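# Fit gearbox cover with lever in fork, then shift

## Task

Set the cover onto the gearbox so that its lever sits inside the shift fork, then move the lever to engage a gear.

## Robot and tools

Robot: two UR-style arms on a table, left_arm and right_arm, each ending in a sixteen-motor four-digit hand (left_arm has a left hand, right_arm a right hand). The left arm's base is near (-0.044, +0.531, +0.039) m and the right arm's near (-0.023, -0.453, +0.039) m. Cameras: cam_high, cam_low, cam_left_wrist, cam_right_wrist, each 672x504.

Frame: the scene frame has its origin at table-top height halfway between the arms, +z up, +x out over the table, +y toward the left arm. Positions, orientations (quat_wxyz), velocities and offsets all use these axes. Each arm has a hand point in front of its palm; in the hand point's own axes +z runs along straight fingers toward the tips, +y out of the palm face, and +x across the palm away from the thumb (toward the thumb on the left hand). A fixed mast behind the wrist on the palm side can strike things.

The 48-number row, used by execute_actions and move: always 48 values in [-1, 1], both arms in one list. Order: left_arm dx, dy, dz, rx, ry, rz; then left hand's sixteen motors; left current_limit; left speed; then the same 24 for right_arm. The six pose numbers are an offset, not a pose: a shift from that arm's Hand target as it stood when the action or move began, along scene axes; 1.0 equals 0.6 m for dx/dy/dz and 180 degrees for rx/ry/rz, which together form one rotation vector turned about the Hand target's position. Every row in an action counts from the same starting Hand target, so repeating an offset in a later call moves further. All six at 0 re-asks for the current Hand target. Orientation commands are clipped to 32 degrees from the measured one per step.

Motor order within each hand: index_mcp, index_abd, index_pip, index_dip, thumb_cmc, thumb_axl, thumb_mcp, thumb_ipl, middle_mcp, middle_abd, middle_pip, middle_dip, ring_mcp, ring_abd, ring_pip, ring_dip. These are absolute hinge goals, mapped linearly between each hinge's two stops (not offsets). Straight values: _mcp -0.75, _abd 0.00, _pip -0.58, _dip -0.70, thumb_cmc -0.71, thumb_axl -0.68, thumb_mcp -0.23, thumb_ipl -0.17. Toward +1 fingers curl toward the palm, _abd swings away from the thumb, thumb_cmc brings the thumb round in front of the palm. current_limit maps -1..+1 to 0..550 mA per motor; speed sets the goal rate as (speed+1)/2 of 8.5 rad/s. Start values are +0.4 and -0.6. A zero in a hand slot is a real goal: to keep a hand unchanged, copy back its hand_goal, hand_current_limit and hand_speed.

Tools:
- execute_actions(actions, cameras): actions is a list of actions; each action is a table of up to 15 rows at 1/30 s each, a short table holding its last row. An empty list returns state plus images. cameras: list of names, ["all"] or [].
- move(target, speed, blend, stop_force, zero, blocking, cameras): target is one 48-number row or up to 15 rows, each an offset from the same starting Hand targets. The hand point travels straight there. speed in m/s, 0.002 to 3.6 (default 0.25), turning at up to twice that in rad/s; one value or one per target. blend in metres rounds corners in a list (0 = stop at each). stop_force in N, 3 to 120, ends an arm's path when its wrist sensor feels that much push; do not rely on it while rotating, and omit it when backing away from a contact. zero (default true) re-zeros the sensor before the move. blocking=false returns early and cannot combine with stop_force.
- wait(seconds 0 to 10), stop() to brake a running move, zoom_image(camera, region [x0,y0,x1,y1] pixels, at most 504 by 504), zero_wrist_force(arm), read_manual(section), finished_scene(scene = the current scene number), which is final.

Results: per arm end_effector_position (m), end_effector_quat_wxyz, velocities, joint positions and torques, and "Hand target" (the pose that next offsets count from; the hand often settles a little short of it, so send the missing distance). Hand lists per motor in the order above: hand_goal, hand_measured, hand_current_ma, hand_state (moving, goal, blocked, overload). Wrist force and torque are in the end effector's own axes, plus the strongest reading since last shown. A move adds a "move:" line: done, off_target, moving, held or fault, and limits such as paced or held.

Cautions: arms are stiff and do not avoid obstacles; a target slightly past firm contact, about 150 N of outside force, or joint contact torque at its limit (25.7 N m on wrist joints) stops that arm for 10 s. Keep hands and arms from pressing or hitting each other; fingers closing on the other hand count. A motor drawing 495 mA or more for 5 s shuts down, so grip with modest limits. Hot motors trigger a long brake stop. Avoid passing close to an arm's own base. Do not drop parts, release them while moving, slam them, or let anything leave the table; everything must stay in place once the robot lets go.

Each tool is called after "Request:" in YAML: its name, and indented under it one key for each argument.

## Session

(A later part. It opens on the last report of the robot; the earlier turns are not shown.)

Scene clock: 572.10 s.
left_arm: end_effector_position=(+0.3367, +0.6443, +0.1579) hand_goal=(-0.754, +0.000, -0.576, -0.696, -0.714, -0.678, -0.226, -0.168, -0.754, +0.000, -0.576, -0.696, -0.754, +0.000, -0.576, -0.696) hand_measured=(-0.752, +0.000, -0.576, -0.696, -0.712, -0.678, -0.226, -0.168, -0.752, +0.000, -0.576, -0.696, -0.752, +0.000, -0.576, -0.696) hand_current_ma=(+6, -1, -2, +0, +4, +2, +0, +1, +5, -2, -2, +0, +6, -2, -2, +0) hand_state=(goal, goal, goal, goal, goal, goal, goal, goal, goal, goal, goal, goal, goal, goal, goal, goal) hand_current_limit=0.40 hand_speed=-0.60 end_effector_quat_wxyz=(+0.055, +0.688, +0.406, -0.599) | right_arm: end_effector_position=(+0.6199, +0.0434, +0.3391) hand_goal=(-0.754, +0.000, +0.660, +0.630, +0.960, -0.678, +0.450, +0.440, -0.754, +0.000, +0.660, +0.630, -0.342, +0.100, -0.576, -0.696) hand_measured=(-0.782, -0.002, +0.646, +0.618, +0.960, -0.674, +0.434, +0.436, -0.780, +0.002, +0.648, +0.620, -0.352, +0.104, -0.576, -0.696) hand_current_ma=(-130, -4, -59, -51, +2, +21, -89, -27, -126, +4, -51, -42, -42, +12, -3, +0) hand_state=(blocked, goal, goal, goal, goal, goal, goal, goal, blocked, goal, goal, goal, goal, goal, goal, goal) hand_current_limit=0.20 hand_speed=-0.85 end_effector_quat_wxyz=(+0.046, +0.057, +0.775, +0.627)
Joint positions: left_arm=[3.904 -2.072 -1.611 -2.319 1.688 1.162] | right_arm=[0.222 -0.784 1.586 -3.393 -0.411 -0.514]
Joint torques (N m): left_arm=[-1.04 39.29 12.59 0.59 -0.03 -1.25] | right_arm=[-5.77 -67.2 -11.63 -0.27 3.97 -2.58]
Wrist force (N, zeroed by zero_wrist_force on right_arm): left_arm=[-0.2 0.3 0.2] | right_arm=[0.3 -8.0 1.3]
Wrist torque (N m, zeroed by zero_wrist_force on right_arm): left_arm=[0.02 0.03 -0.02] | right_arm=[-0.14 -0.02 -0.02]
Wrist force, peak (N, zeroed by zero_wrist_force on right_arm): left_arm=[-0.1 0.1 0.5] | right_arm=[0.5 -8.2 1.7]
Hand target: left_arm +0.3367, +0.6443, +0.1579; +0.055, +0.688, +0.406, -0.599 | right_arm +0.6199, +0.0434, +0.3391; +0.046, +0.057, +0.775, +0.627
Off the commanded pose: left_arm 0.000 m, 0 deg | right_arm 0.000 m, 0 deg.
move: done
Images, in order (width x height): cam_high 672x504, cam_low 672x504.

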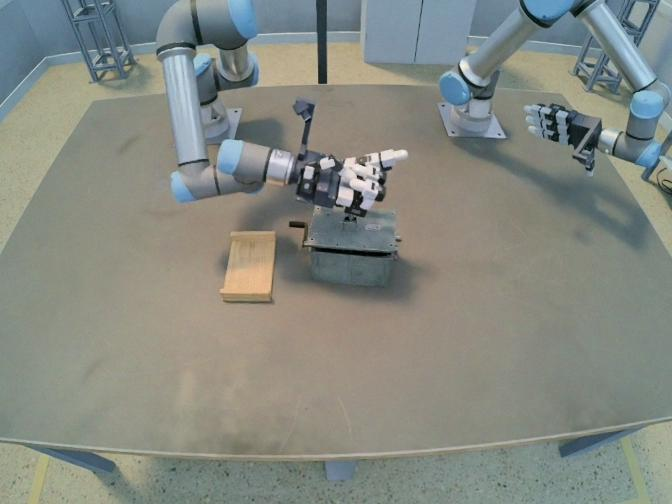

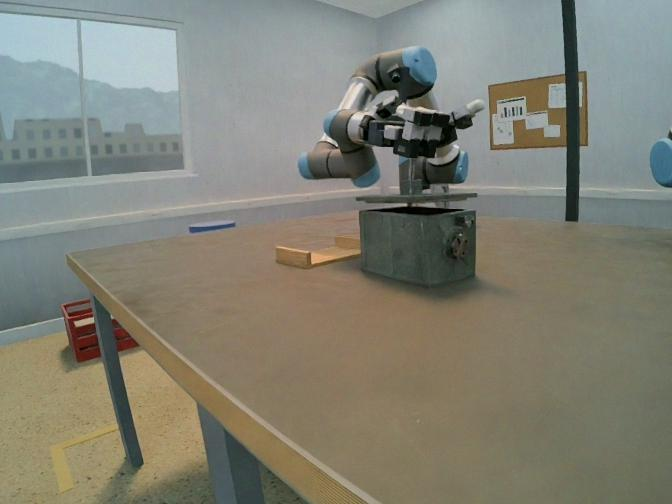

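Request:
move:
  target: [0,0,0,0,0,0,-0.754,0,-0.576,-0.696,-0.714,-0.678,-0.226,-0.168,-0.754,0,-0.576,-0.696,-0.754,0,-0.576,-0.696,0.4,-0.6,0.0002,0.0016,-0.0167,0,0,0,-0.754,0,0.66,0.63,0.96,-0.678,0.45,0.44,-0.754,0,0.66,0.63,-0.342,0.1,-0.576,-0.696,0.2,-0.85]
  speed: 0.01
  stop_force: 3
  cameras: ["cam_high","cam_low"]

Request:
zoom_image:
  camera: "cam_high"
  region: [300, 200, 360, 260]

Request:
zoom_image:
  camera: "cam_high"
  region: [350, 200, 410, 260]

Request:
zoom_image:
  camera: "cam_low"
  region: [345, 185, 395, 225]

Request:
zoom_image:
  camera: "cam_low"
  region: [440, 185, 490, 225]

Scene clock: 634.60 s.
left_arm: end_effector_position=(+0.3367, +0.6443, +0.1579) hand_goal=(-0.754, +0.000, -0.576, -0.696, -0.714, -0.678, -0.226, -0.168, -0.754, +0.000, -0.576, -0.696, -0.754, +0.000, -0.576, -0.696) hand_measured=(-0.752, +0.000, -0.576, -0.696, -0.712, -0.678, -0.226, -0.168, -0.752, +0.000, -0.576, -0.696, -0.752, +0.000, -0.576, -0.696) hand_current_ma=(+6, -1, -2, +0, +4, +2, +0, +1, +5, -2, -2, +0, +6, -2, -2, +0) hand_state=(goal, goal, goal, goal, goal, goal, goal, goal, goal, goal, goal, goal, goal, goal, goal, goal) hand_current_limit=0.40 hand_speed=-0.60 end_effector_quat_wxyz=(+0.055, +0.688, +0.406, -0.599) | right_arm: end_effector_position=(+0.6200, +0.0444, +0.3291) hand_goal=(-0.754, +0.000, +0.660, +0.630, +0.960, -0.678, +0.450, +0.440, -0.754, +0.000, +0.660, +0.630, -0.342, +0.100, -0.576, -0.696) hand_measured=(-0.782, -0.002, +0.646, +0.618, +0.960, -0.674, +0.434, +0.436, -0.780, +0.002, +0.648, +0.620, -0.352, +0.104, -0.576, -0.696) hand_current_ma=(-130, -4, -59, -51, +2, +21, -89, -27, -126, +4, -51, -42, -42, +12, -3, +0) hand_state=(blocked, goal, goal, goal, goal, goal, goal, goal, blocked, goal, goal, goal, goal, goal, goal, goal) hand_current_limit=0.20 hand_speed=-0.85 end_effector_quat_wxyz=(+0.046, +0.057, +0.775, +0.627)
Joint positions: left_arm=[3.904 -2.072 -1.611 -2.319 1.688 1.162] | right_arm=[0.223 -0.765 1.585 -3.412 -0.412 -0.512]
Joint torques (N m): left_arm=[-1.52 40.07 13.5 0.52 -0.08 -1.36] | right_arm=[8.14 -45.92 -24.88 -4.73 -0.36 1.97]
Wrist force (N, zeroed by zero_wrist_force on right_arm): left_arm=[-0.2 0.2 0.5] | right_arm=[0.5 -7.8 1.5]
Wrist torque (N m, zeroed by zero_wrist_force on right_arm): left_arm=[-0.02 0.04 -0.02] | right_arm=[-0.14 -0.06 -0.08]
Wrist force, peak (N, zeroed by zero_wrist_force on right_arm): left_arm=[-0.2 0.2 0.5] | right_arm=[0.6 -8.3 1.4]
Hand target: left_arm +0.3367, +0.6443, +0.1579; +0.055, +0.688, +0.406, -0.599 | right_arm +0.6200, +0.0444, +0.3291; +0.046, +0.057, +0.775, +0.627
Off the commanded pose: left_arm 0.000 m, 0 deg | right_arm 0.000 m, 0 deg.
move: done
Images, in order (width x height): cam_high 672x504, cam_low 672x504.

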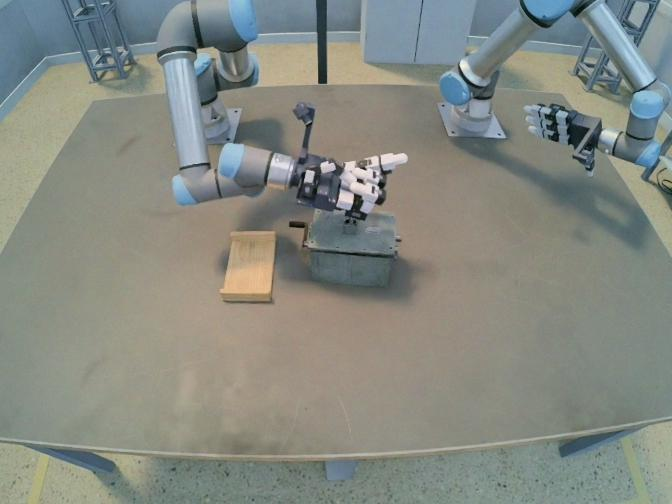

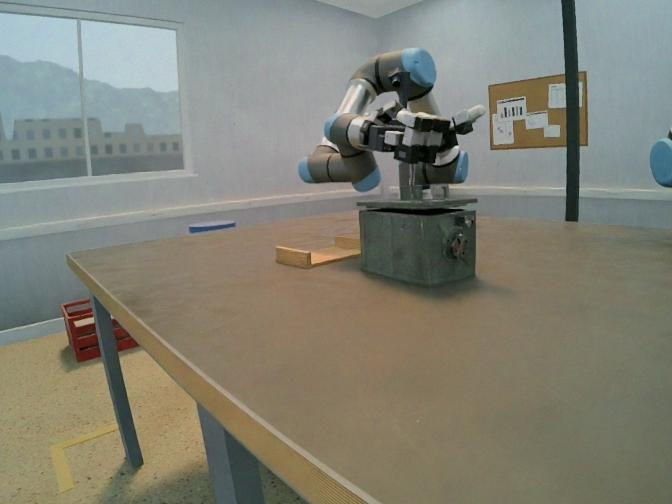

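Scaled by 8.400.

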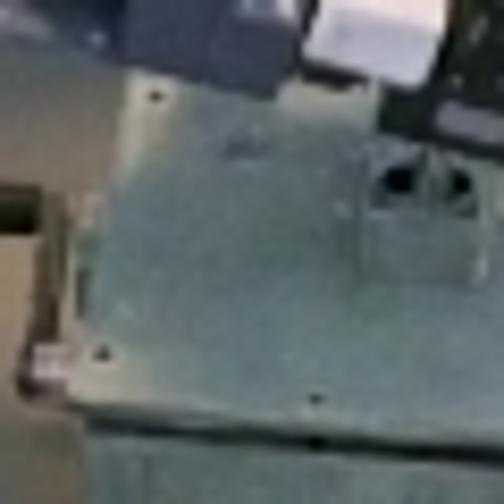

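Scaled by 8.400.

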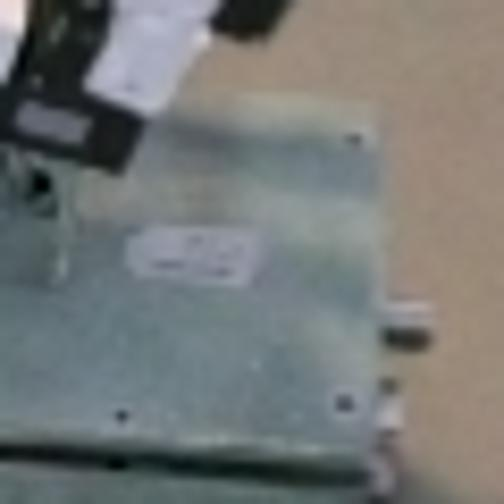

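Scaled by 10.080.

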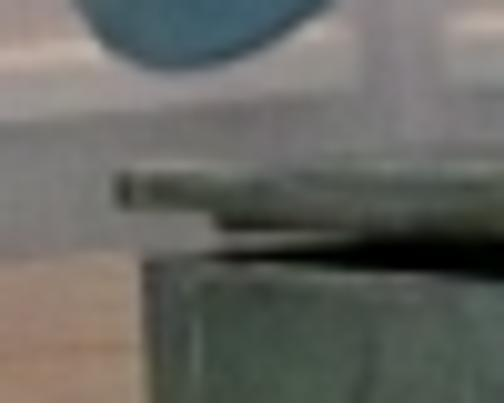

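Scaled by 10.080.

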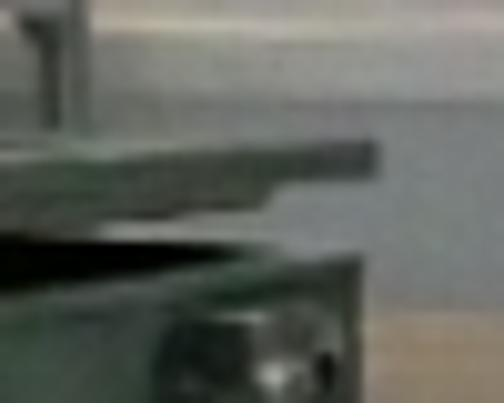

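Request:
move:
  target:
    - [0,0,0,0,0,0,-0.754,0,-0.576,-0.696,-0.714,-0.678,-0.226,-0.168,-0.754,0,-0.576,-0.696,-0.754,0,-0.576,-0.696,0.4,-0.6,-0.0017,0.0013,-0.0033,0,0,0,-0.754,0,0.66,0.63,0.96,-0.678,0.45,0.44,-0.754,0,0.66,0.63,-0.342,0.1,-0.576,-0.696,0.2,-0.85]
    - [0,0,0,0,0,0,-0.754,0,-0.576,-0.696,-0.714,-0.678,-0.226,-0.168,-0.754,0,-0.576,-0.696,-0.754,0,-0.576,-0.696,0.4,-0.6,-0.0017,0.0013,-0.0267,0,0,0,-0.754,0,0.66,0.63,0.96,-0.678,0.45,0.44,-0.754,0,0.66,0.63,-0.342,0.1,-0.576,-0.696,0.2,-0.85]
  speed: 0.005
  stop_force: 5
  cameras: ["cam_high","cam_low"]

Request:
zoom_image:
  camera: "cam_high"
  region: [300, 200, 360, 260]

Request:
zoom_image:
  camera: "cam_high"
  region: [350, 200, 410, 260]

Request:
zoom_image:
  camera: "cam_low"
  region: [345, 185, 395, 225]

Request:
zoom_image:
  camera: "cam_low"
  region: [440, 185, 490, 225]

Scene clock: 688.00 s.
left_arm: end_effector_position=(+0.3367, +0.6443, +0.1579) hand_goal=(-0.754, +0.000, -0.576, -0.696, -0.714, -0.678, -0.226, -0.168, -0.754, +0.000, -0.576, -0.696, -0.754, +0.000, -0.576, -0.696) hand_measured=(-0.752, +0.000, -0.576, -0.696, -0.712, -0.678, -0.226, -0.168, -0.752, +0.000, -0.576, -0.696, -0.752, +0.000, -0.576, -0.696) hand_current_ma=(+6, -1, -2, +0, +4, +2, +0, +1, +5, -2, -2, +0, +6, -2, -2, +0) hand_state=(goal, goal, goal, goal, goal, goal, goal, goal, goal, goal, goal, goal, goal, goal, goal, goal) hand_current_limit=0.40 hand_speed=-0.60 end_effector_quat_wxyz=(+0.055, +0.688, +0.406, -0.599) | right_arm: end_effector_position=(+0.6190, +0.0452, +0.3190) hand_goal=(-0.754, +0.000, +0.660, +0.630, +0.960, -0.678, +0.450, +0.440, -0.754, +0.000, +0.660, +0.630, -0.342, +0.100, -0.576, -0.696) hand_measured=(-0.782, -0.002, +0.646, +0.618, +0.960, -0.676, +0.434, +0.434, -0.780, +0.002, +0.648, +0.620, -0.352, +0.104, -0.576, -0.696) hand_current_ma=(-133, -3, -59, -48, +2, +11, -89, -30, -123, +4, -51, -40, -42, +12, -3, +0) hand_state=(blocked, goal, goal, goal, goal, goal, goal, goal, blocked, goal, goal, goal, goal, goal, goal, goal) hand_current_limit=0.20 hand_speed=-0.85 end_effector_quat_wxyz=(+0.046, +0.057, +0.775, +0.627)
Joint positions: left_arm=[3.904 -2.072 -1.611 -2.319 1.688 1.162] | right_arm=[0.225 -0.748 1.587 -3.432 -0.413 -0.51]
Joint torques (N m): left_arm=[-0.09 39.54 12.53 0.71 0.26 -1.27] | right_arm=[7.61 -63.74 -11.13 0.1 -0.15 1.8]
Wrist force (N, zeroed by zero_wrist_force on right_arm): left_arm=[0.0 0.1 0.1] | right_arm=[-1.3 -3.3 0.6]
Wrist torque (N m, zeroed by zero_wrist_force on right_arm): left_arm=[0.00 0.01 0.00] | right_arm=[-0.03 -0.06 -0.17]
Wrist force, peak (N, zeroed by zero_wrist_force on right_arm): left_arm=[-0.4 0.4 0.2] | right_arm=[0.2 -8.2 1.8]
Hand target: left_arm +0.3367, +0.6443, +0.1579; +0.055, +0.688, +0.406, -0.599 | right_arm +0.6190, +0.0452, +0.3190; +0.046, +0.057, +0.775, +0.627 (not the last commanded pose)
Off the commanded pose: left_arm 0.000 m, 0 deg | right_arm 0.006 m, 0 deg.
move: contact (right_arm); path passed 1 of 2 targets
Images, in order (width x height): cam_high 672x504, cam_low 672x504.

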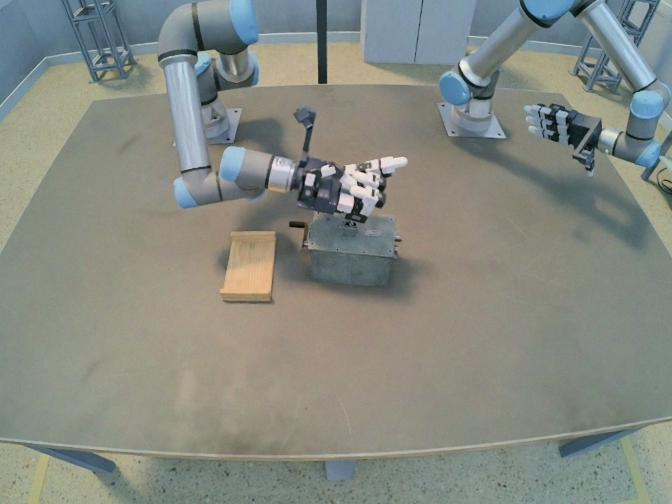

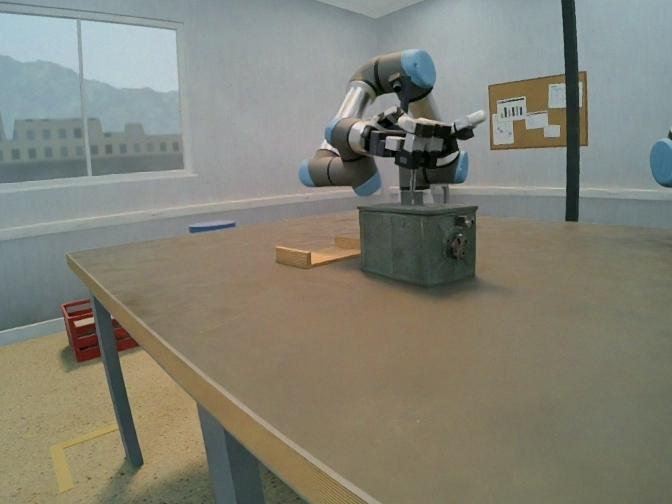

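Scaled by 8.400.

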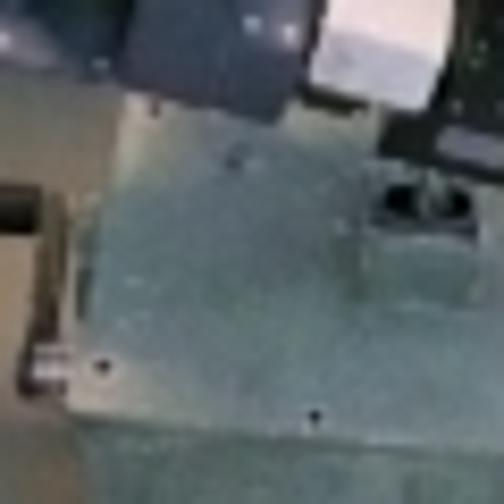

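Scaled by 8.400.

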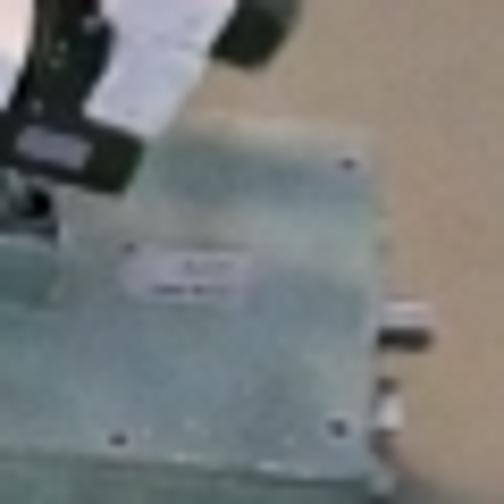

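Scaled by 10.080.

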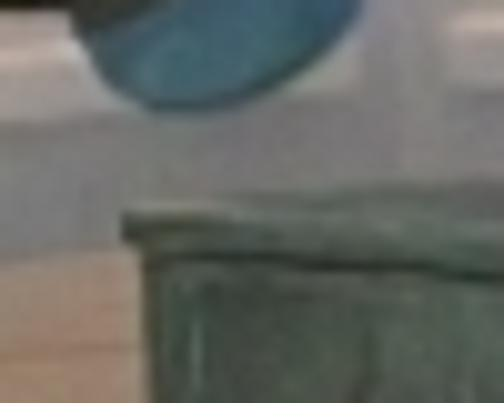

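Scaled by 10.080.

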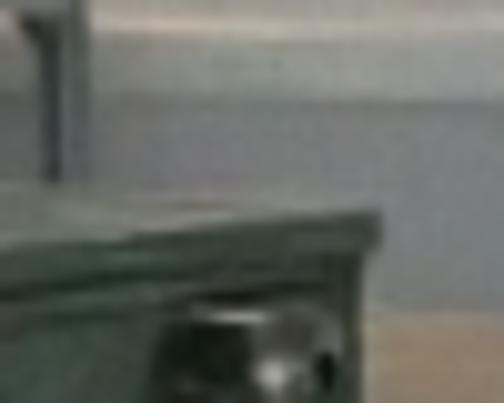

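Request:
move:
  target: [0,0,0,0,0,0,-0.754,0,-0.576,-0.696,-0.714,-0.678,-0.226,-0.168,-0.754,0,-0.576,-0.696,-0.754,0,-0.576,-0.696,0.4,-0.6,0,0,-0.005,0,0,0,-0.754,0,0.66,0.63,0.96,-0.678,0.45,0.44,-0.754,0,0.66,0.63,-0.342,0.1,-0.576,-0.696,0.2,-0.85]
  speed: 0.004
  stop_force: 4
  cameras: ["cam_high","cam_low"]

Request:
zoom_image:
  camera: "cam_high"
  region: [300, 200, 360, 260]

Request:
zoom_image:
  camera: "cam_high"
  region: [350, 200, 410, 260]

Request:
zoom_image:
  camera: "cam_low"
  region: [340, 180, 490, 240]

Scene clock: 708.90 s.
left_arm: end_effector_position=(+0.3367, +0.6443, +0.1579) hand_goal=(-0.754, +0.000, -0.576, -0.696, -0.714, -0.678, -0.226, -0.168, -0.754, +0.000, -0.576, -0.696, -0.754, +0.000, -0.576, -0.696) hand_measured=(-0.752, +0.000, -0.576, -0.696, -0.712, -0.678, -0.226, -0.168, -0.752, +0.000, -0.576, -0.696, -0.752, +0.000, -0.576, -0.696) hand_current_ma=(+6, -1, -2, +0, +4, +2, +0, +1, +5, -2, -2, +0, +6, -2, -2, +0) hand_state=(goal, goal, goal, goal, goal, goal, goal, goal, goal, goal, goal, goal, goal, goal, goal, goal) hand_current_limit=0.40 hand_speed=-0.60 end_effector_quat_wxyz=(+0.055, +0.688, +0.406, -0.599) | right_arm: end_effector_position=(+0.6189, +0.0452, +0.3187) hand_goal=(-0.754, +0.000, +0.660, +0.630, +0.960, -0.678, +0.450, +0.440, -0.754, +0.000, +0.660, +0.630, -0.342, +0.100, -0.576, -0.696) hand_measured=(-0.780, +0.000, +0.646, +0.618, +0.960, -0.676, +0.434, +0.434, -0.776, +0.002, +0.648, +0.620, -0.352, +0.104, -0.576, -0.696) hand_current_ma=(-118, -3, -59, -48, +2, +6, -95, -30, -104, +4, -51, -40, -42, +12, -3, +0) hand_state=(blocked, goal, goal, goal, goal, goal, goal, goal, blocked, goal, goal, goal, goal, goal, goal, goal) hand_current_limit=0.20 hand_speed=-0.85 end_effector_quat_wxyz=(+0.046, +0.057, +0.775, +0.627)
Joint positions: left_arm=[3.904 -2.072 -1.611 -2.319 1.688 1.162] | right_arm=[0.225 -0.748 1.587 -3.433 -0.413 -0.51]
Joint torques (N m): left_arm=[-0.38 39.65 12.16 0.58 0.03 -1.55] | right_arm=[7.67 -62.35 -9.63 0.49 -0.19 -0.17]
Wrist force (N, zeroed by zero_wrist_force on right_arm): left_arm=[-0.1 0.2 0.2] | right_arm=[-2.3 -0.8 0.6]
Wrist torque (N m, zeroed by zero_wrist_force on right_arm): left_arm=[0.01 0.02 -0.02] | right_arm=[-0.03 -0.08 -0.23]
Wrist force, peak (N, zeroed by zero_wrist_force on right_arm): left_arm=[-0.3 0.2 0.5] | right_arm=[-1.4 -3.8 0.9]
Hand target: left_arm +0.3367, +0.6443, +0.1579; +0.055, +0.688, +0.406, -0.599 | right_arm +0.6189, +0.0452, +0.3187; +0.046, +0.057, +0.775, +0.627 (not the last commanded pose)
Off the commanded pose: left_arm 0.000 m, 0 deg | right_arm 0.003 m, 0 deg.
move: contact (right_arm)
Images, in order (width x height): cam_high 672x504, cam_low 672x504.

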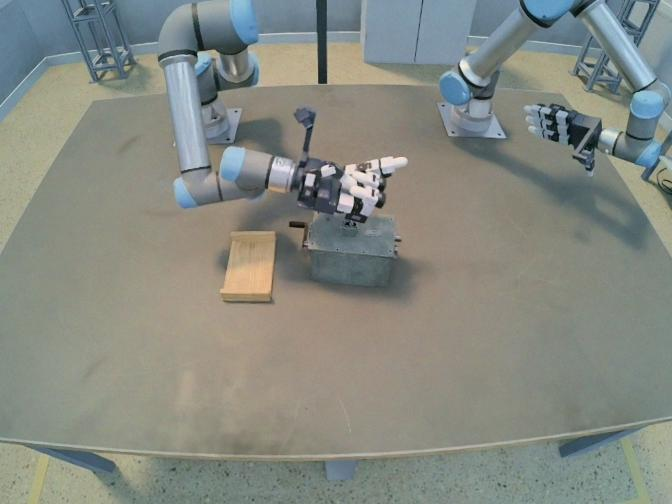

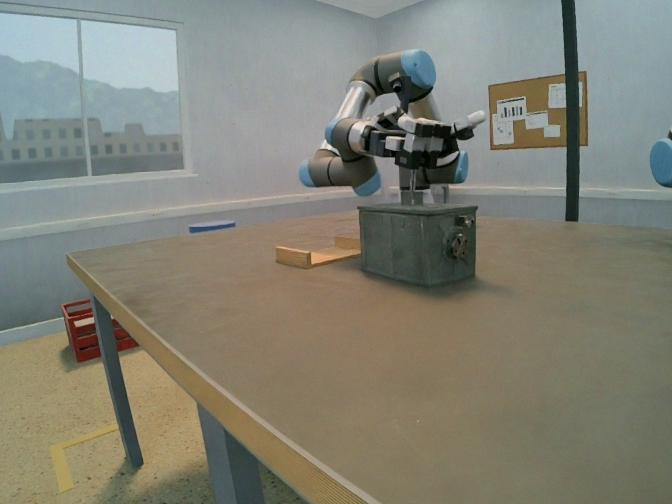

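Scaled by 8.400.

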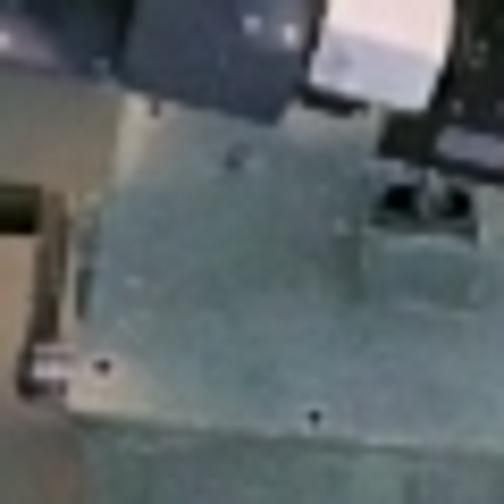

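Scaled by 8.400.

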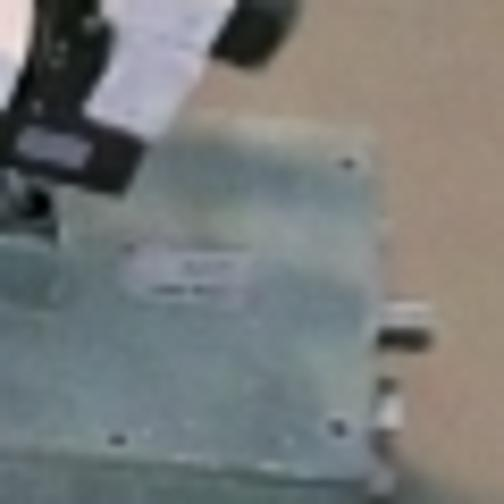

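Scaled by 3.360.

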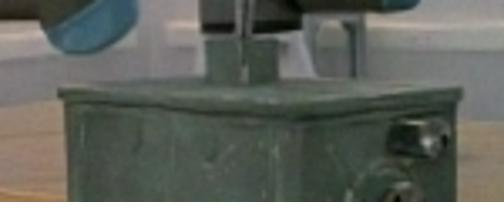

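Request:
move:
  target: [0,0,0,0,0,0,-0.754,0,-0.576,-0.696,-0.714,-0.678,-0.226,-0.168,-0.754,0,-0.576,-0.696,-0.754,0,-0.576,-0.696,0.4,-0.6,0.0025,-0.0004,0,0,0,0,-0.754,0,0.66,0.63,0.96,-0.678,0.45,0.44,-0.754,0,0.66,0.63,-0.342,0.1,-0.576,-0.696,0.2,-0.85]
  speed: 0.005
  cameras: ["cam_high","cam_low"]

Request:
zoom_image:
  camera: "cam_high"
  region: [350, 200, 410, 260]

Request:
zoom_image:
  camera: "cam_low"
  region: [340, 180, 490, 240]

Scene clock: 730.43 s.
left_arm: end_effector_position=(+0.3367, +0.6443, +0.1579) hand_goal=(-0.754, +0.000, -0.576, -0.696, -0.714, -0.678, -0.226, -0.168, -0.754, +0.000, -0.576, -0.696, -0.754, +0.000, -0.576, -0.696) hand_measured=(-0.752, +0.000, -0.576, -0.696, -0.712, -0.678, -0.226, -0.168, -0.752, +0.000, -0.576, -0.696, -0.752, +0.000, -0.576, -0.696) hand_current_ma=(+6, -1, -2, +0, +4, +2, +0, +1, +5, -2, -2, +0, +6, -2, -2, +0) hand_state=(goal, goal, goal, goal, goal, goal, goal, goal, goal, goal, goal, goal, goal, goal, goal, goal) hand_current_limit=0.40 hand_speed=-0.60 end_effector_quat_wxyz=(+0.055, +0.688, +0.406, -0.599) | right_arm: end_effector_position=(+0.6204, +0.0450, +0.3187) hand_goal=(-0.754, +0.000, +0.660, +0.630, +0.960, -0.678, +0.450, +0.440, -0.754, +0.000, +0.660, +0.630, -0.342, +0.100, -0.576, -0.696) hand_measured=(-0.782, +0.000, +0.646, +0.618, +0.960, -0.676, +0.434, +0.434, -0.778, +0.002, +0.648, +0.622, -0.352, +0.104, -0.576, -0.696) hand_current_ma=(-131, -3, -59, -48, +2, +10, -95, -30, -110, +4, -51, -38, -42, +12, -3, +0) hand_state=(blocked, goal, goal, goal, goal, goal, goal, goal, blocked, goal, goal, goal, goal, goal, goal, goal) hand_current_limit=0.20 hand_speed=-0.85 end_effector_quat_wxyz=(+0.046, +0.057, +0.775, +0.627)
Joint positions: left_arm=[3.904 -2.072 -1.611 -2.319 1.688 1.162] | right_arm=[0.224 -0.746 1.583 -3.43 -0.412 -0.511]
Joint torques (N m): left_arm=[-1.19 39.22 12.37 0.85 0.18 -1.28] | right_arm=[-5.95 -46.2 -24.47 -0.04 3.94 -2.58]
Wrist force (N, zeroed by zero_wrist_force on right_arm): left_arm=[-0.2 -0.1 0.4] | right_arm=[0.3 -7.7 1.1]
Wrist torque (N m, zeroed by zero_wrist_force on right_arm): left_arm=[-0.04 0.04 -0.02] | right_arm=[-0.11 0.00 0.01]
Wrist force, peak (N, zeroed by zero_wrist_force on right_arm): left_arm=[-0.5 0.4 0.3] | right_arm=[0.3 -7.7 1.1]
Hand target: left_arm +0.3367, +0.6443, +0.1579; +0.055, +0.688, +0.406, -0.599 | right_arm +0.6204, +0.0449, +0.3187; +0.046, +0.057, +0.775, +0.627
Off the commanded pose: left_arm 0.000 m, 0 deg | right_arm 0.000 m, 0 deg.
move: done
Images, in order (width x height): cam_high 672x504, cam_low 672x504.

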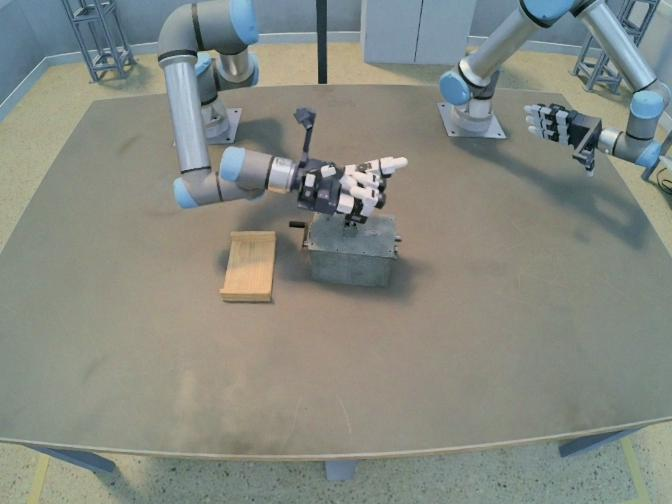

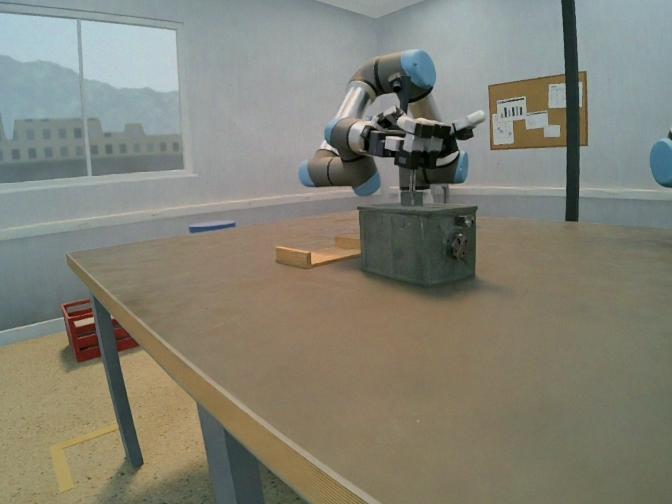

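Scaled by 8.400.

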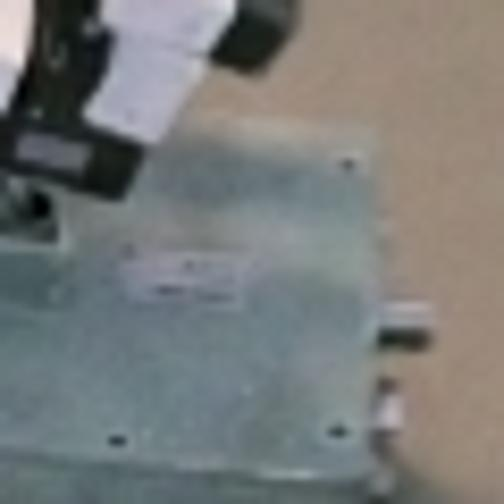

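Scaled by 3.360.

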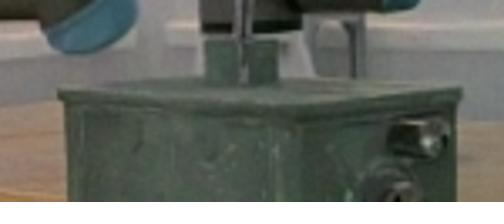

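Request:
move:
  target: [0,0,0,0,0,0,-0.754,0,-0.576,-0.696,-0.714,-0.678,-0.226,-0.168,-0.754,0,-0.576,-0.696,-0.754,0,-0.576,-0.696,0.4,-0.6,0,0,-0.0133,0,0,0,-0.754,0,0.66,0.63,0.96,-0.678,0.45,0.44,-0.754,0,0.66,0.63,-0.342,0.1,-0.576,-0.696,0.2,-0.85]
  speed: 0.004
  stop_force: 5
  cameras: ["cam_high","cam_low"]

Request:
zoom_image:
  camera: "cam_high"
  region: [300, 200, 360, 260]

Request:
zoom_image:
  camera: "cam_high"
  region: [350, 200, 410, 260]

Request:
zoom_image:
  camera: "cam_low"
  region: [340, 180, 490, 240]

Scene clock: 741.53 s.
left_arm: end_effector_position=(+0.3367, +0.6443, +0.1579) hand_goal=(-0.754, +0.000, -0.576, -0.696, -0.714, -0.678, -0.226, -0.168, -0.754, +0.000, -0.576, -0.696, -0.754, +0.000, -0.576, -0.696) hand_measured=(-0.752, +0.000, -0.576, -0.696, -0.712, -0.678, -0.226, -0.168, -0.752, +0.000, -0.576, -0.696, -0.752, +0.000, -0.576, -0.696) hand_current_ma=(+6, -1, -2, +0, +4, +2, +0, +1, +5, -2, -2, +0, +6, -2, -2, +0) hand_state=(goal, goal, goal, goal, goal, goal, goal, goal, goal, goal, goal, goal, goal, goal, goal, goal) hand_current_limit=0.40 hand_speed=-0.60 end_effector_quat_wxyz=(+0.055, +0.688, +0.406, -0.599) | right_arm: end_effector_position=(+0.6205, +0.0449, +0.3181) hand_goal=(-0.754, +0.000, +0.660, +0.630, +0.960, -0.678, +0.450, +0.440, -0.754, +0.000, +0.660, +0.630, -0.342, +0.100, -0.576, -0.696) hand_measured=(-0.782, +0.000, +0.646, +0.618, +0.960, -0.676, +0.434, +0.434, -0.778, +0.000, +0.648, +0.622, -0.352, +0.104, -0.576, -0.696) hand_current_ma=(-131, -3, -59, -48, +2, +5, -95, -30, -110, +3, -51, -38, -42, +12, -3, +0) hand_state=(blocked, goal, goal, goal, goal, goal, goal, goal, blocked, goal, goal, goal, goal, goal, goal, goal) hand_current_limit=0.20 hand_speed=-0.85 end_effector_quat_wxyz=(+0.046, +0.057, +0.775, +0.627)
Joint positions: left_arm=[3.904 -2.072 -1.611 -2.319 1.688 1.162] | right_arm=[0.224 -0.745 1.582 -3.43 -0.412 -0.511]
Joint torques (N m): left_arm=[0.19 39.46 11.49 0.78 0.01 -1.53] | right_arm=[-3.19 -63.86 -22.02 0.44 3.48 -2.2]
Wrist force (N, zeroed by zero_wrist_force on right_arm): left_arm=[-0.2 0.1 0.1] | right_arm=[-2.0 -1.8 0.8]
Wrist torque (N m, zeroed by zero_wrist_force on right_arm): left_arm=[0.00 0.04 -0.02] | right_arm=[-0.09 -0.06 -0.10]
Wrist force, peak (N, zeroed by zero_wrist_force on right_arm): left_arm=[-0.3 0.1 0.6] | right_arm=[0.5 -7.8 1.6]
Hand target: left_arm +0.3367, +0.6443, +0.1579; +0.055, +0.688, +0.406, -0.599 | right_arm +0.6205, +0.0449, +0.3182; +0.046, +0.057, +0.775, +0.627 (not the last commanded pose)
Off the commanded pose: left_arm 0.000 m, 0 deg | right_arm 0.007 m, 0 deg.
move: contact (right_arm)
Images, in order (width x height): cam_high 672x504, cam_low 672x504.

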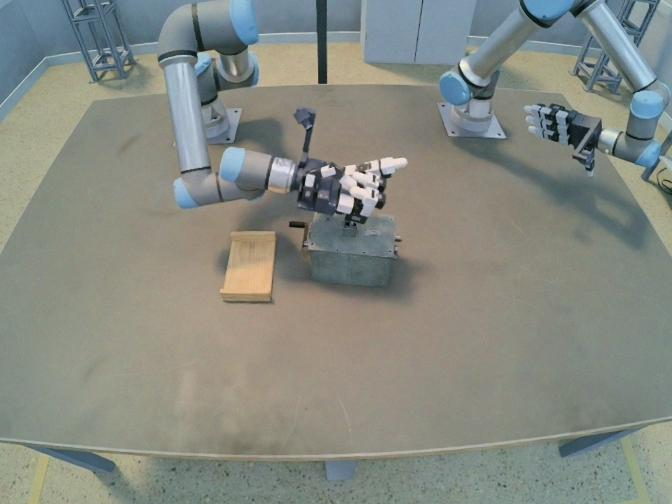

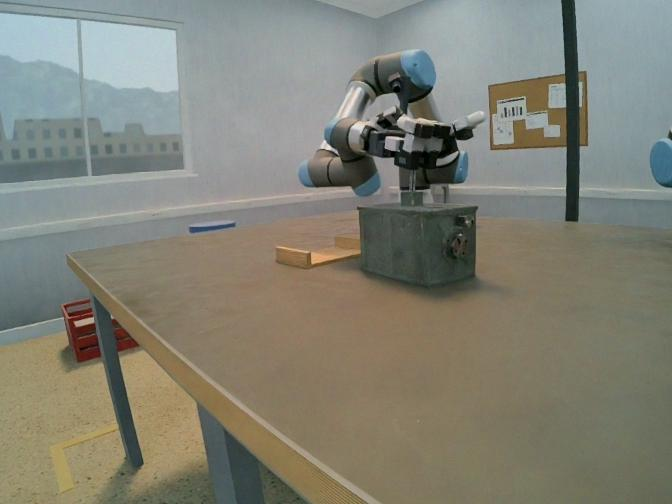

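Scaled by 8.400.

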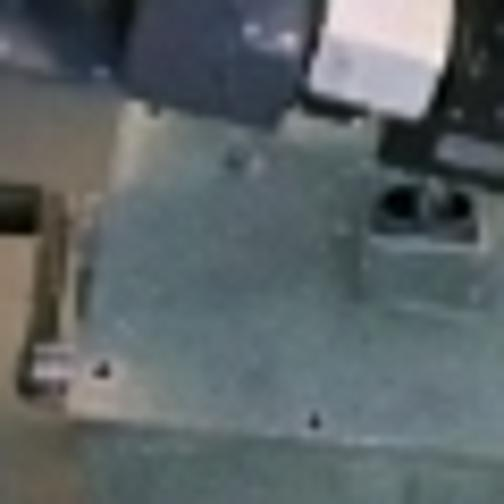

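Scaled by 8.400.

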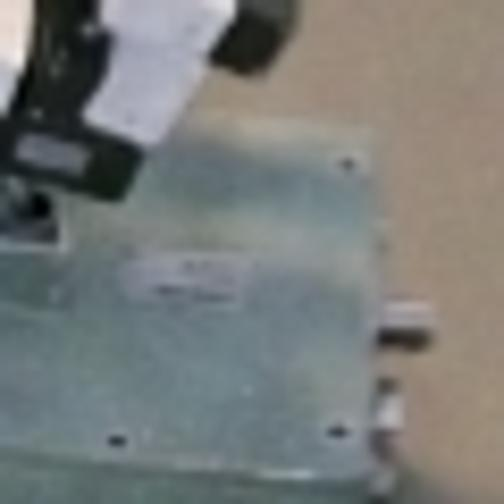

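Scaled by 3.360.

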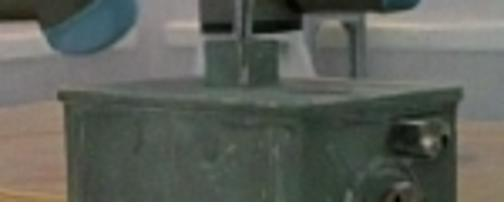

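Request:
move:
  target:
    - [0,0,0,0,0,0,-0.754,0,-0.576,-0.696,-0.714,-0.678,-0.226,-0.168,-0.754,0,-0.576,-0.696,-0.754,0,-0.576,-0.696,0.4,-0.6,0.0025,-0.0004,0.001,0,0,0,-0.754,0,0.66,0.63,0.96,-0.678,0.45,0.44,-0.754,0,0.66,0.63,-0.342,0.1,-0.576,-0.696,0.2,-0.85]
    - [0,0,0,0,0,0,-0.754,0,-0.576,-0.696,-0.714,-0.678,-0.226,-0.168,-0.754,0,-0.576,-0.696,-0.754,0,-0.576,-0.696,0.4,-0.6,0.0025,-0.0004,-0.0117,0,0,0,-0.754,0,0.66,0.63,0.96,-0.678,0.45,0.44,-0.754,0,0.66,0.63,-0.342,0.1,-0.576,-0.696,0.2,-0.85]
  speed: 0.004
  stop_force: 5
  cameras: ["cam_high","cam_low"]

Request:
zoom_image:
  camera: "cam_high"
  region: [300, 200, 360, 260]

Request:
zoom_image:
  camera: "cam_high"
  region: [350, 200, 410, 260]

Request:
zoom_image:
  camera: "cam_low"
  region: [340, 180, 490, 240]

Scene clock: 758.20 s.
left_arm: end_effector_position=(+0.3367, +0.6443, +0.1579) hand_goal=(-0.754, +0.000, -0.576, -0.696, -0.714, -0.678, -0.226, -0.168, -0.754, +0.000, -0.576, -0.696, -0.754, +0.000, -0.576, -0.696) hand_measured=(-0.752, +0.000, -0.576, -0.696, -0.712, -0.678, -0.226, -0.168, -0.752, +0.000, -0.576, -0.696, -0.752, +0.000, -0.576, -0.696) hand_current_ma=(+6, -1, -2, +0, +4, +2, +0, +1, +5, -2, -2, +0, +6, -2, -2, +0) hand_state=(goal, goal, goal, goal, goal, goal, goal, goal, goal, goal, goal, goal, goal, goal, goal, goal) hand_current_limit=0.40 hand_speed=-0.60 end_effector_quat_wxyz=(+0.055, +0.688, +0.406, -0.599) | right_arm: end_effector_position=(+0.6219, +0.0447, +0.3176) hand_goal=(-0.754, +0.000, +0.660, +0.630, +0.960, -0.678, +0.450, +0.440, -0.754, +0.000, +0.660, +0.630, -0.342, +0.100, -0.576, -0.696) hand_measured=(-0.778, +0.000, +0.646, +0.618, +0.960, -0.678, +0.432, +0.434, -0.772, +0.000, +0.648, +0.622, -0.352, +0.104, -0.576, -0.696) hand_current_ma=(-112, -3, -59, -48, +2, +0, -100, -29, -79, +0, -51, -35, -42, +12, -3, +0) hand_state=(blocked, goal, goal, goal, goal, goal, goal, goal, goal, goal, goal, goal, goal, goal, goal, goal) hand_current_limit=0.20 hand_speed=-0.85 end_effector_quat_wxyz=(+0.046, +0.057, +0.775, +0.627)
Joint positions: left_arm=[3.904 -2.072 -1.611 -2.319 1.688 1.162] | right_arm=[0.223 -0.742 1.578 -3.428 -0.412 -0.512]
Joint torques (N m): left_arm=[-0.25 39.56 11.68 0.72 -0.14 -1.35] | right_arm=[-6.11 -61.37 -18.21 0.66 2.74 -2.14]
Wrist force (N, zeroed by zero_wrist_force on right_arm): left_arm=[-0.1 0.3 0.2] | right_arm=[-0.1 0.3 0.4]
Wrist torque (N m, zeroed by zero_wrist_force on right_arm): left_arm=[0.02 0.02 -0.01] | right_arm=[-0.06 -0.07 0.01]
Wrist force, peak (N, zeroed by zero_wrist_force on right_arm): left_arm=[0.0 0.3 0.4] | right_arm=[0.7 -7.6 1.1]
Hand target: left_arm +0.3367, +0.6443, +0.1579; +0.055, +0.688, +0.406, -0.599 | right_arm +0.6219, +0.0447, +0.3176; +0.046, +0.057, +0.775, +0.627 (not the last commanded pose)
Off the commanded pose: left_arm 0.000 m, 0 deg | right_arm 0.006 m, 0 deg.
move: contact (right_arm); path passed 1 of 2 targets
Images, in order (width x height): cam_high 672x504, cam_low 672x504.

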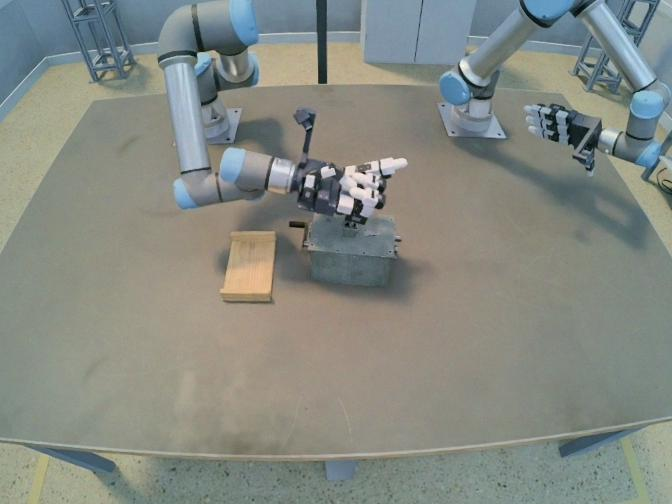

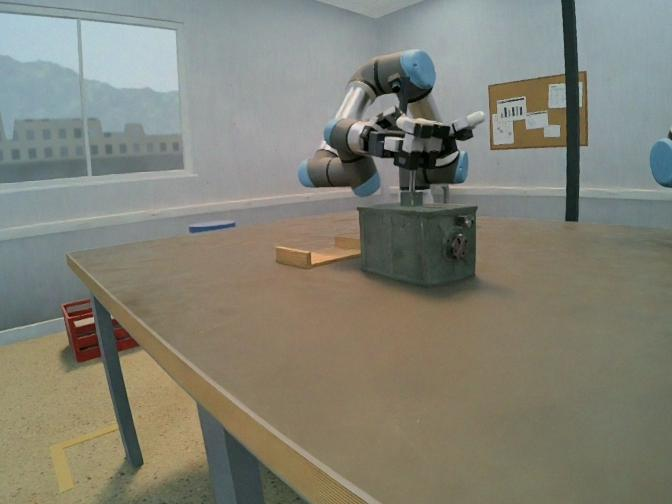

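Scaled by 8.400.

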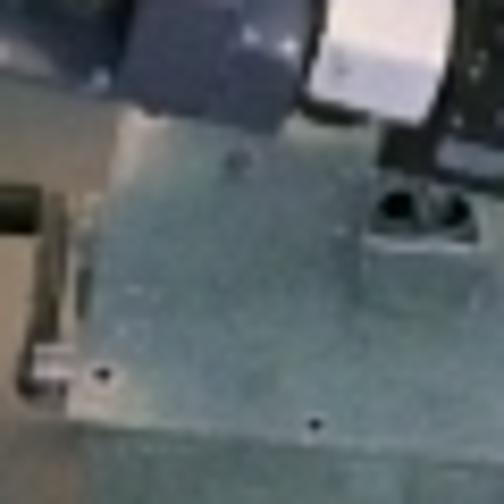

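Scaled by 8.400.

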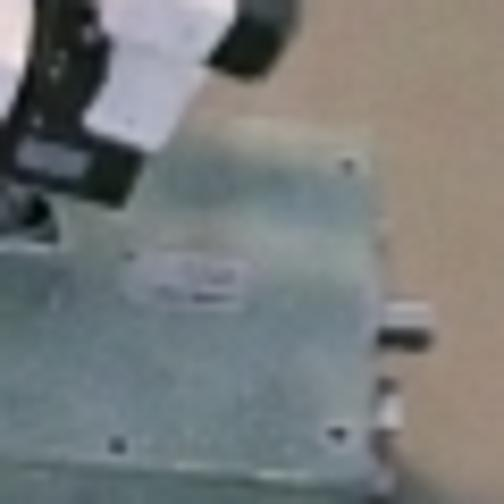

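Scaled by 3.360.

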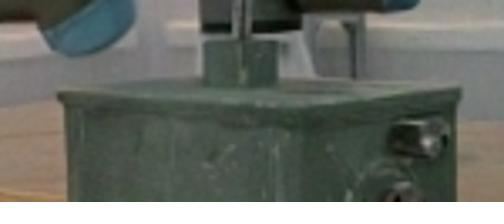

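Request:
move:
  target: [0,0,0,0,0,0,-0.754,0,-0.576,-0.696,-0.714,-0.678,-0.226,-0.168,-0.754,0,-0.576,-0.696,-0.754,0,-0.576,-0.696,0.4,-0.6,-0.0024,-0.0165,0.0017,0,0,0,-0.754,0,0.66,0.63,0.96,-0.678,0.45,0.44,-0.754,0,0.66,0.63,-0.342,0.1,-0.576,-0.696,0.2,-0.85]
  speed: 0.01
  stop_force: 8
  cameras: ["cam_high","cam_low"]

Scene clock: 782.23 s.
left_arm: end_effector_position=(+0.3367, +0.6443, +0.1579) hand_goal=(-0.754, +0.000, -0.576, -0.696, -0.714, -0.678, -0.226, -0.168, -0.754, +0.000, -0.576, -0.696, -0.754, +0.000, -0.576, -0.696) hand_measured=(-0.752, +0.000, -0.576, -0.696, -0.712, -0.678, -0.226, -0.168, -0.752, +0.000, -0.576, -0.696, -0.752, +0.000, -0.576, -0.696) hand_current_ma=(+6, -1, -2, +0, +4, +2, +0, +1, +5, -2, -2, +0, +6, -2, -2, +0) hand_state=(goal, goal, goal, goal, goal, goal, goal, goal, goal, goal, goal, goal, goal, goal, goal, goal) hand_current_limit=0.40 hand_speed=-0.60 end_effector_quat_wxyz=(+0.055, +0.688, +0.406, -0.599) | right_arm: end_effector_position=(+0.6205, +0.0348, +0.3186) hand_goal=(-0.754, +0.000, +0.660, +0.630, +0.960, -0.678, +0.450, +0.440, -0.754, +0.000, +0.660, +0.630, -0.342, +0.100, -0.576, -0.696) hand_measured=(-0.776, -0.002, +0.646, +0.618, +0.960, -0.676, +0.434, +0.440, -0.772, +0.002, +0.648, +0.622, -0.352, +0.104, -0.576, -0.696) hand_current_ma=(-102, -4, -59, -53, +2, +14, -91, +0, -79, +5, -51, -35, -42, +12, -3, +0) hand_state=(blocked, goal, goal, goal, goal, goal, goal, goal, goal, goal, goal, goal, goal, goal, goal, goal) hand_current_limit=0.20 hand_speed=-0.85 end_effector_quat_wxyz=(+0.046, +0.057, +0.775, +0.627)
Joint positions: left_arm=[3.904 -2.072 -1.611 -2.319 1.688 1.162] | right_arm=[0.208 -0.757 1.602 -3.419 -0.399 -0.532]
Joint torques (N m): left_arm=[-0.87 38.61 11.82 0.67 -0.06 -1.45] | right_arm=[-7.74 -62.7 -7.97 0.3 3.5 -2.42]
Wrist force (N, zeroed by zero_wrist_force on right_arm): left_arm=[0.1 0.2 0.2] | right_arm=[-1.1 -0.5 5.8]
Wrist torque (N m, zeroed by zero_wrist_force on right_arm): left_arm=[0.02 0.00 -0.01] | right_arm=[-0.43 -0.06 -0.07]
Wrist force, peak (N, zeroed by zero_wrist_force on right_arm): left_arm=[-0.4 0.3 0.4] | right_arm=[-1.2 -0.5 6.0]
Hand target: left_arm +0.3367, +0.6443, +0.1579; +0.055, +0.688, +0.406, -0.599 | right_arm +0.6205, +0.0348, +0.3186; +0.046, +0.057, +0.775, +0.627
Off the commanded pose: left_arm 0.000 m, 0 deg | right_arm 0.000 m, 0 deg.
move: done
Images, in order (width x height): cam_high 672x504, cam_low 672x504.

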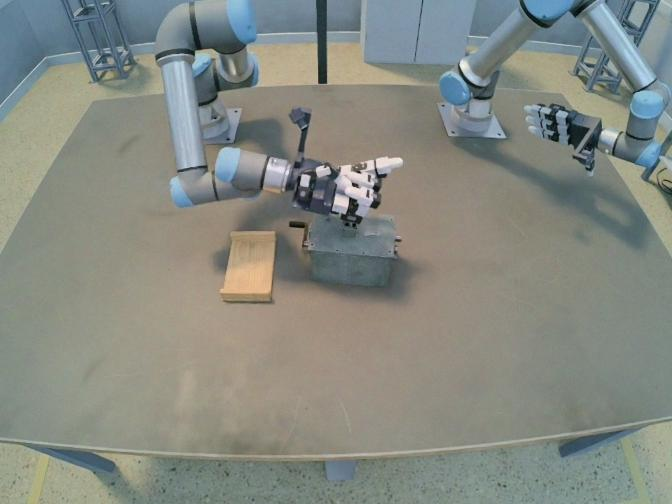

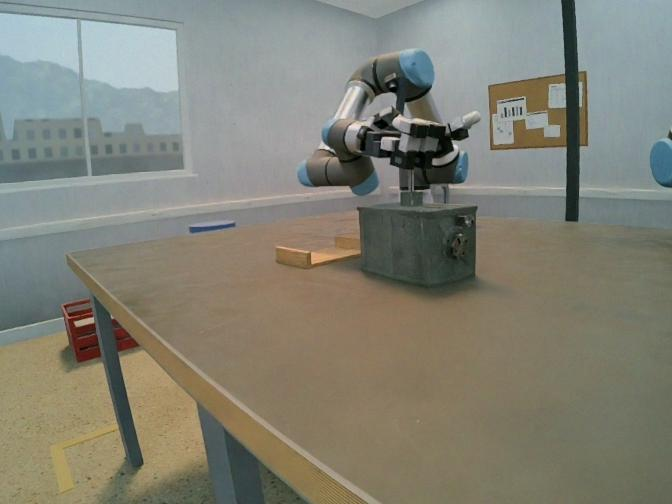

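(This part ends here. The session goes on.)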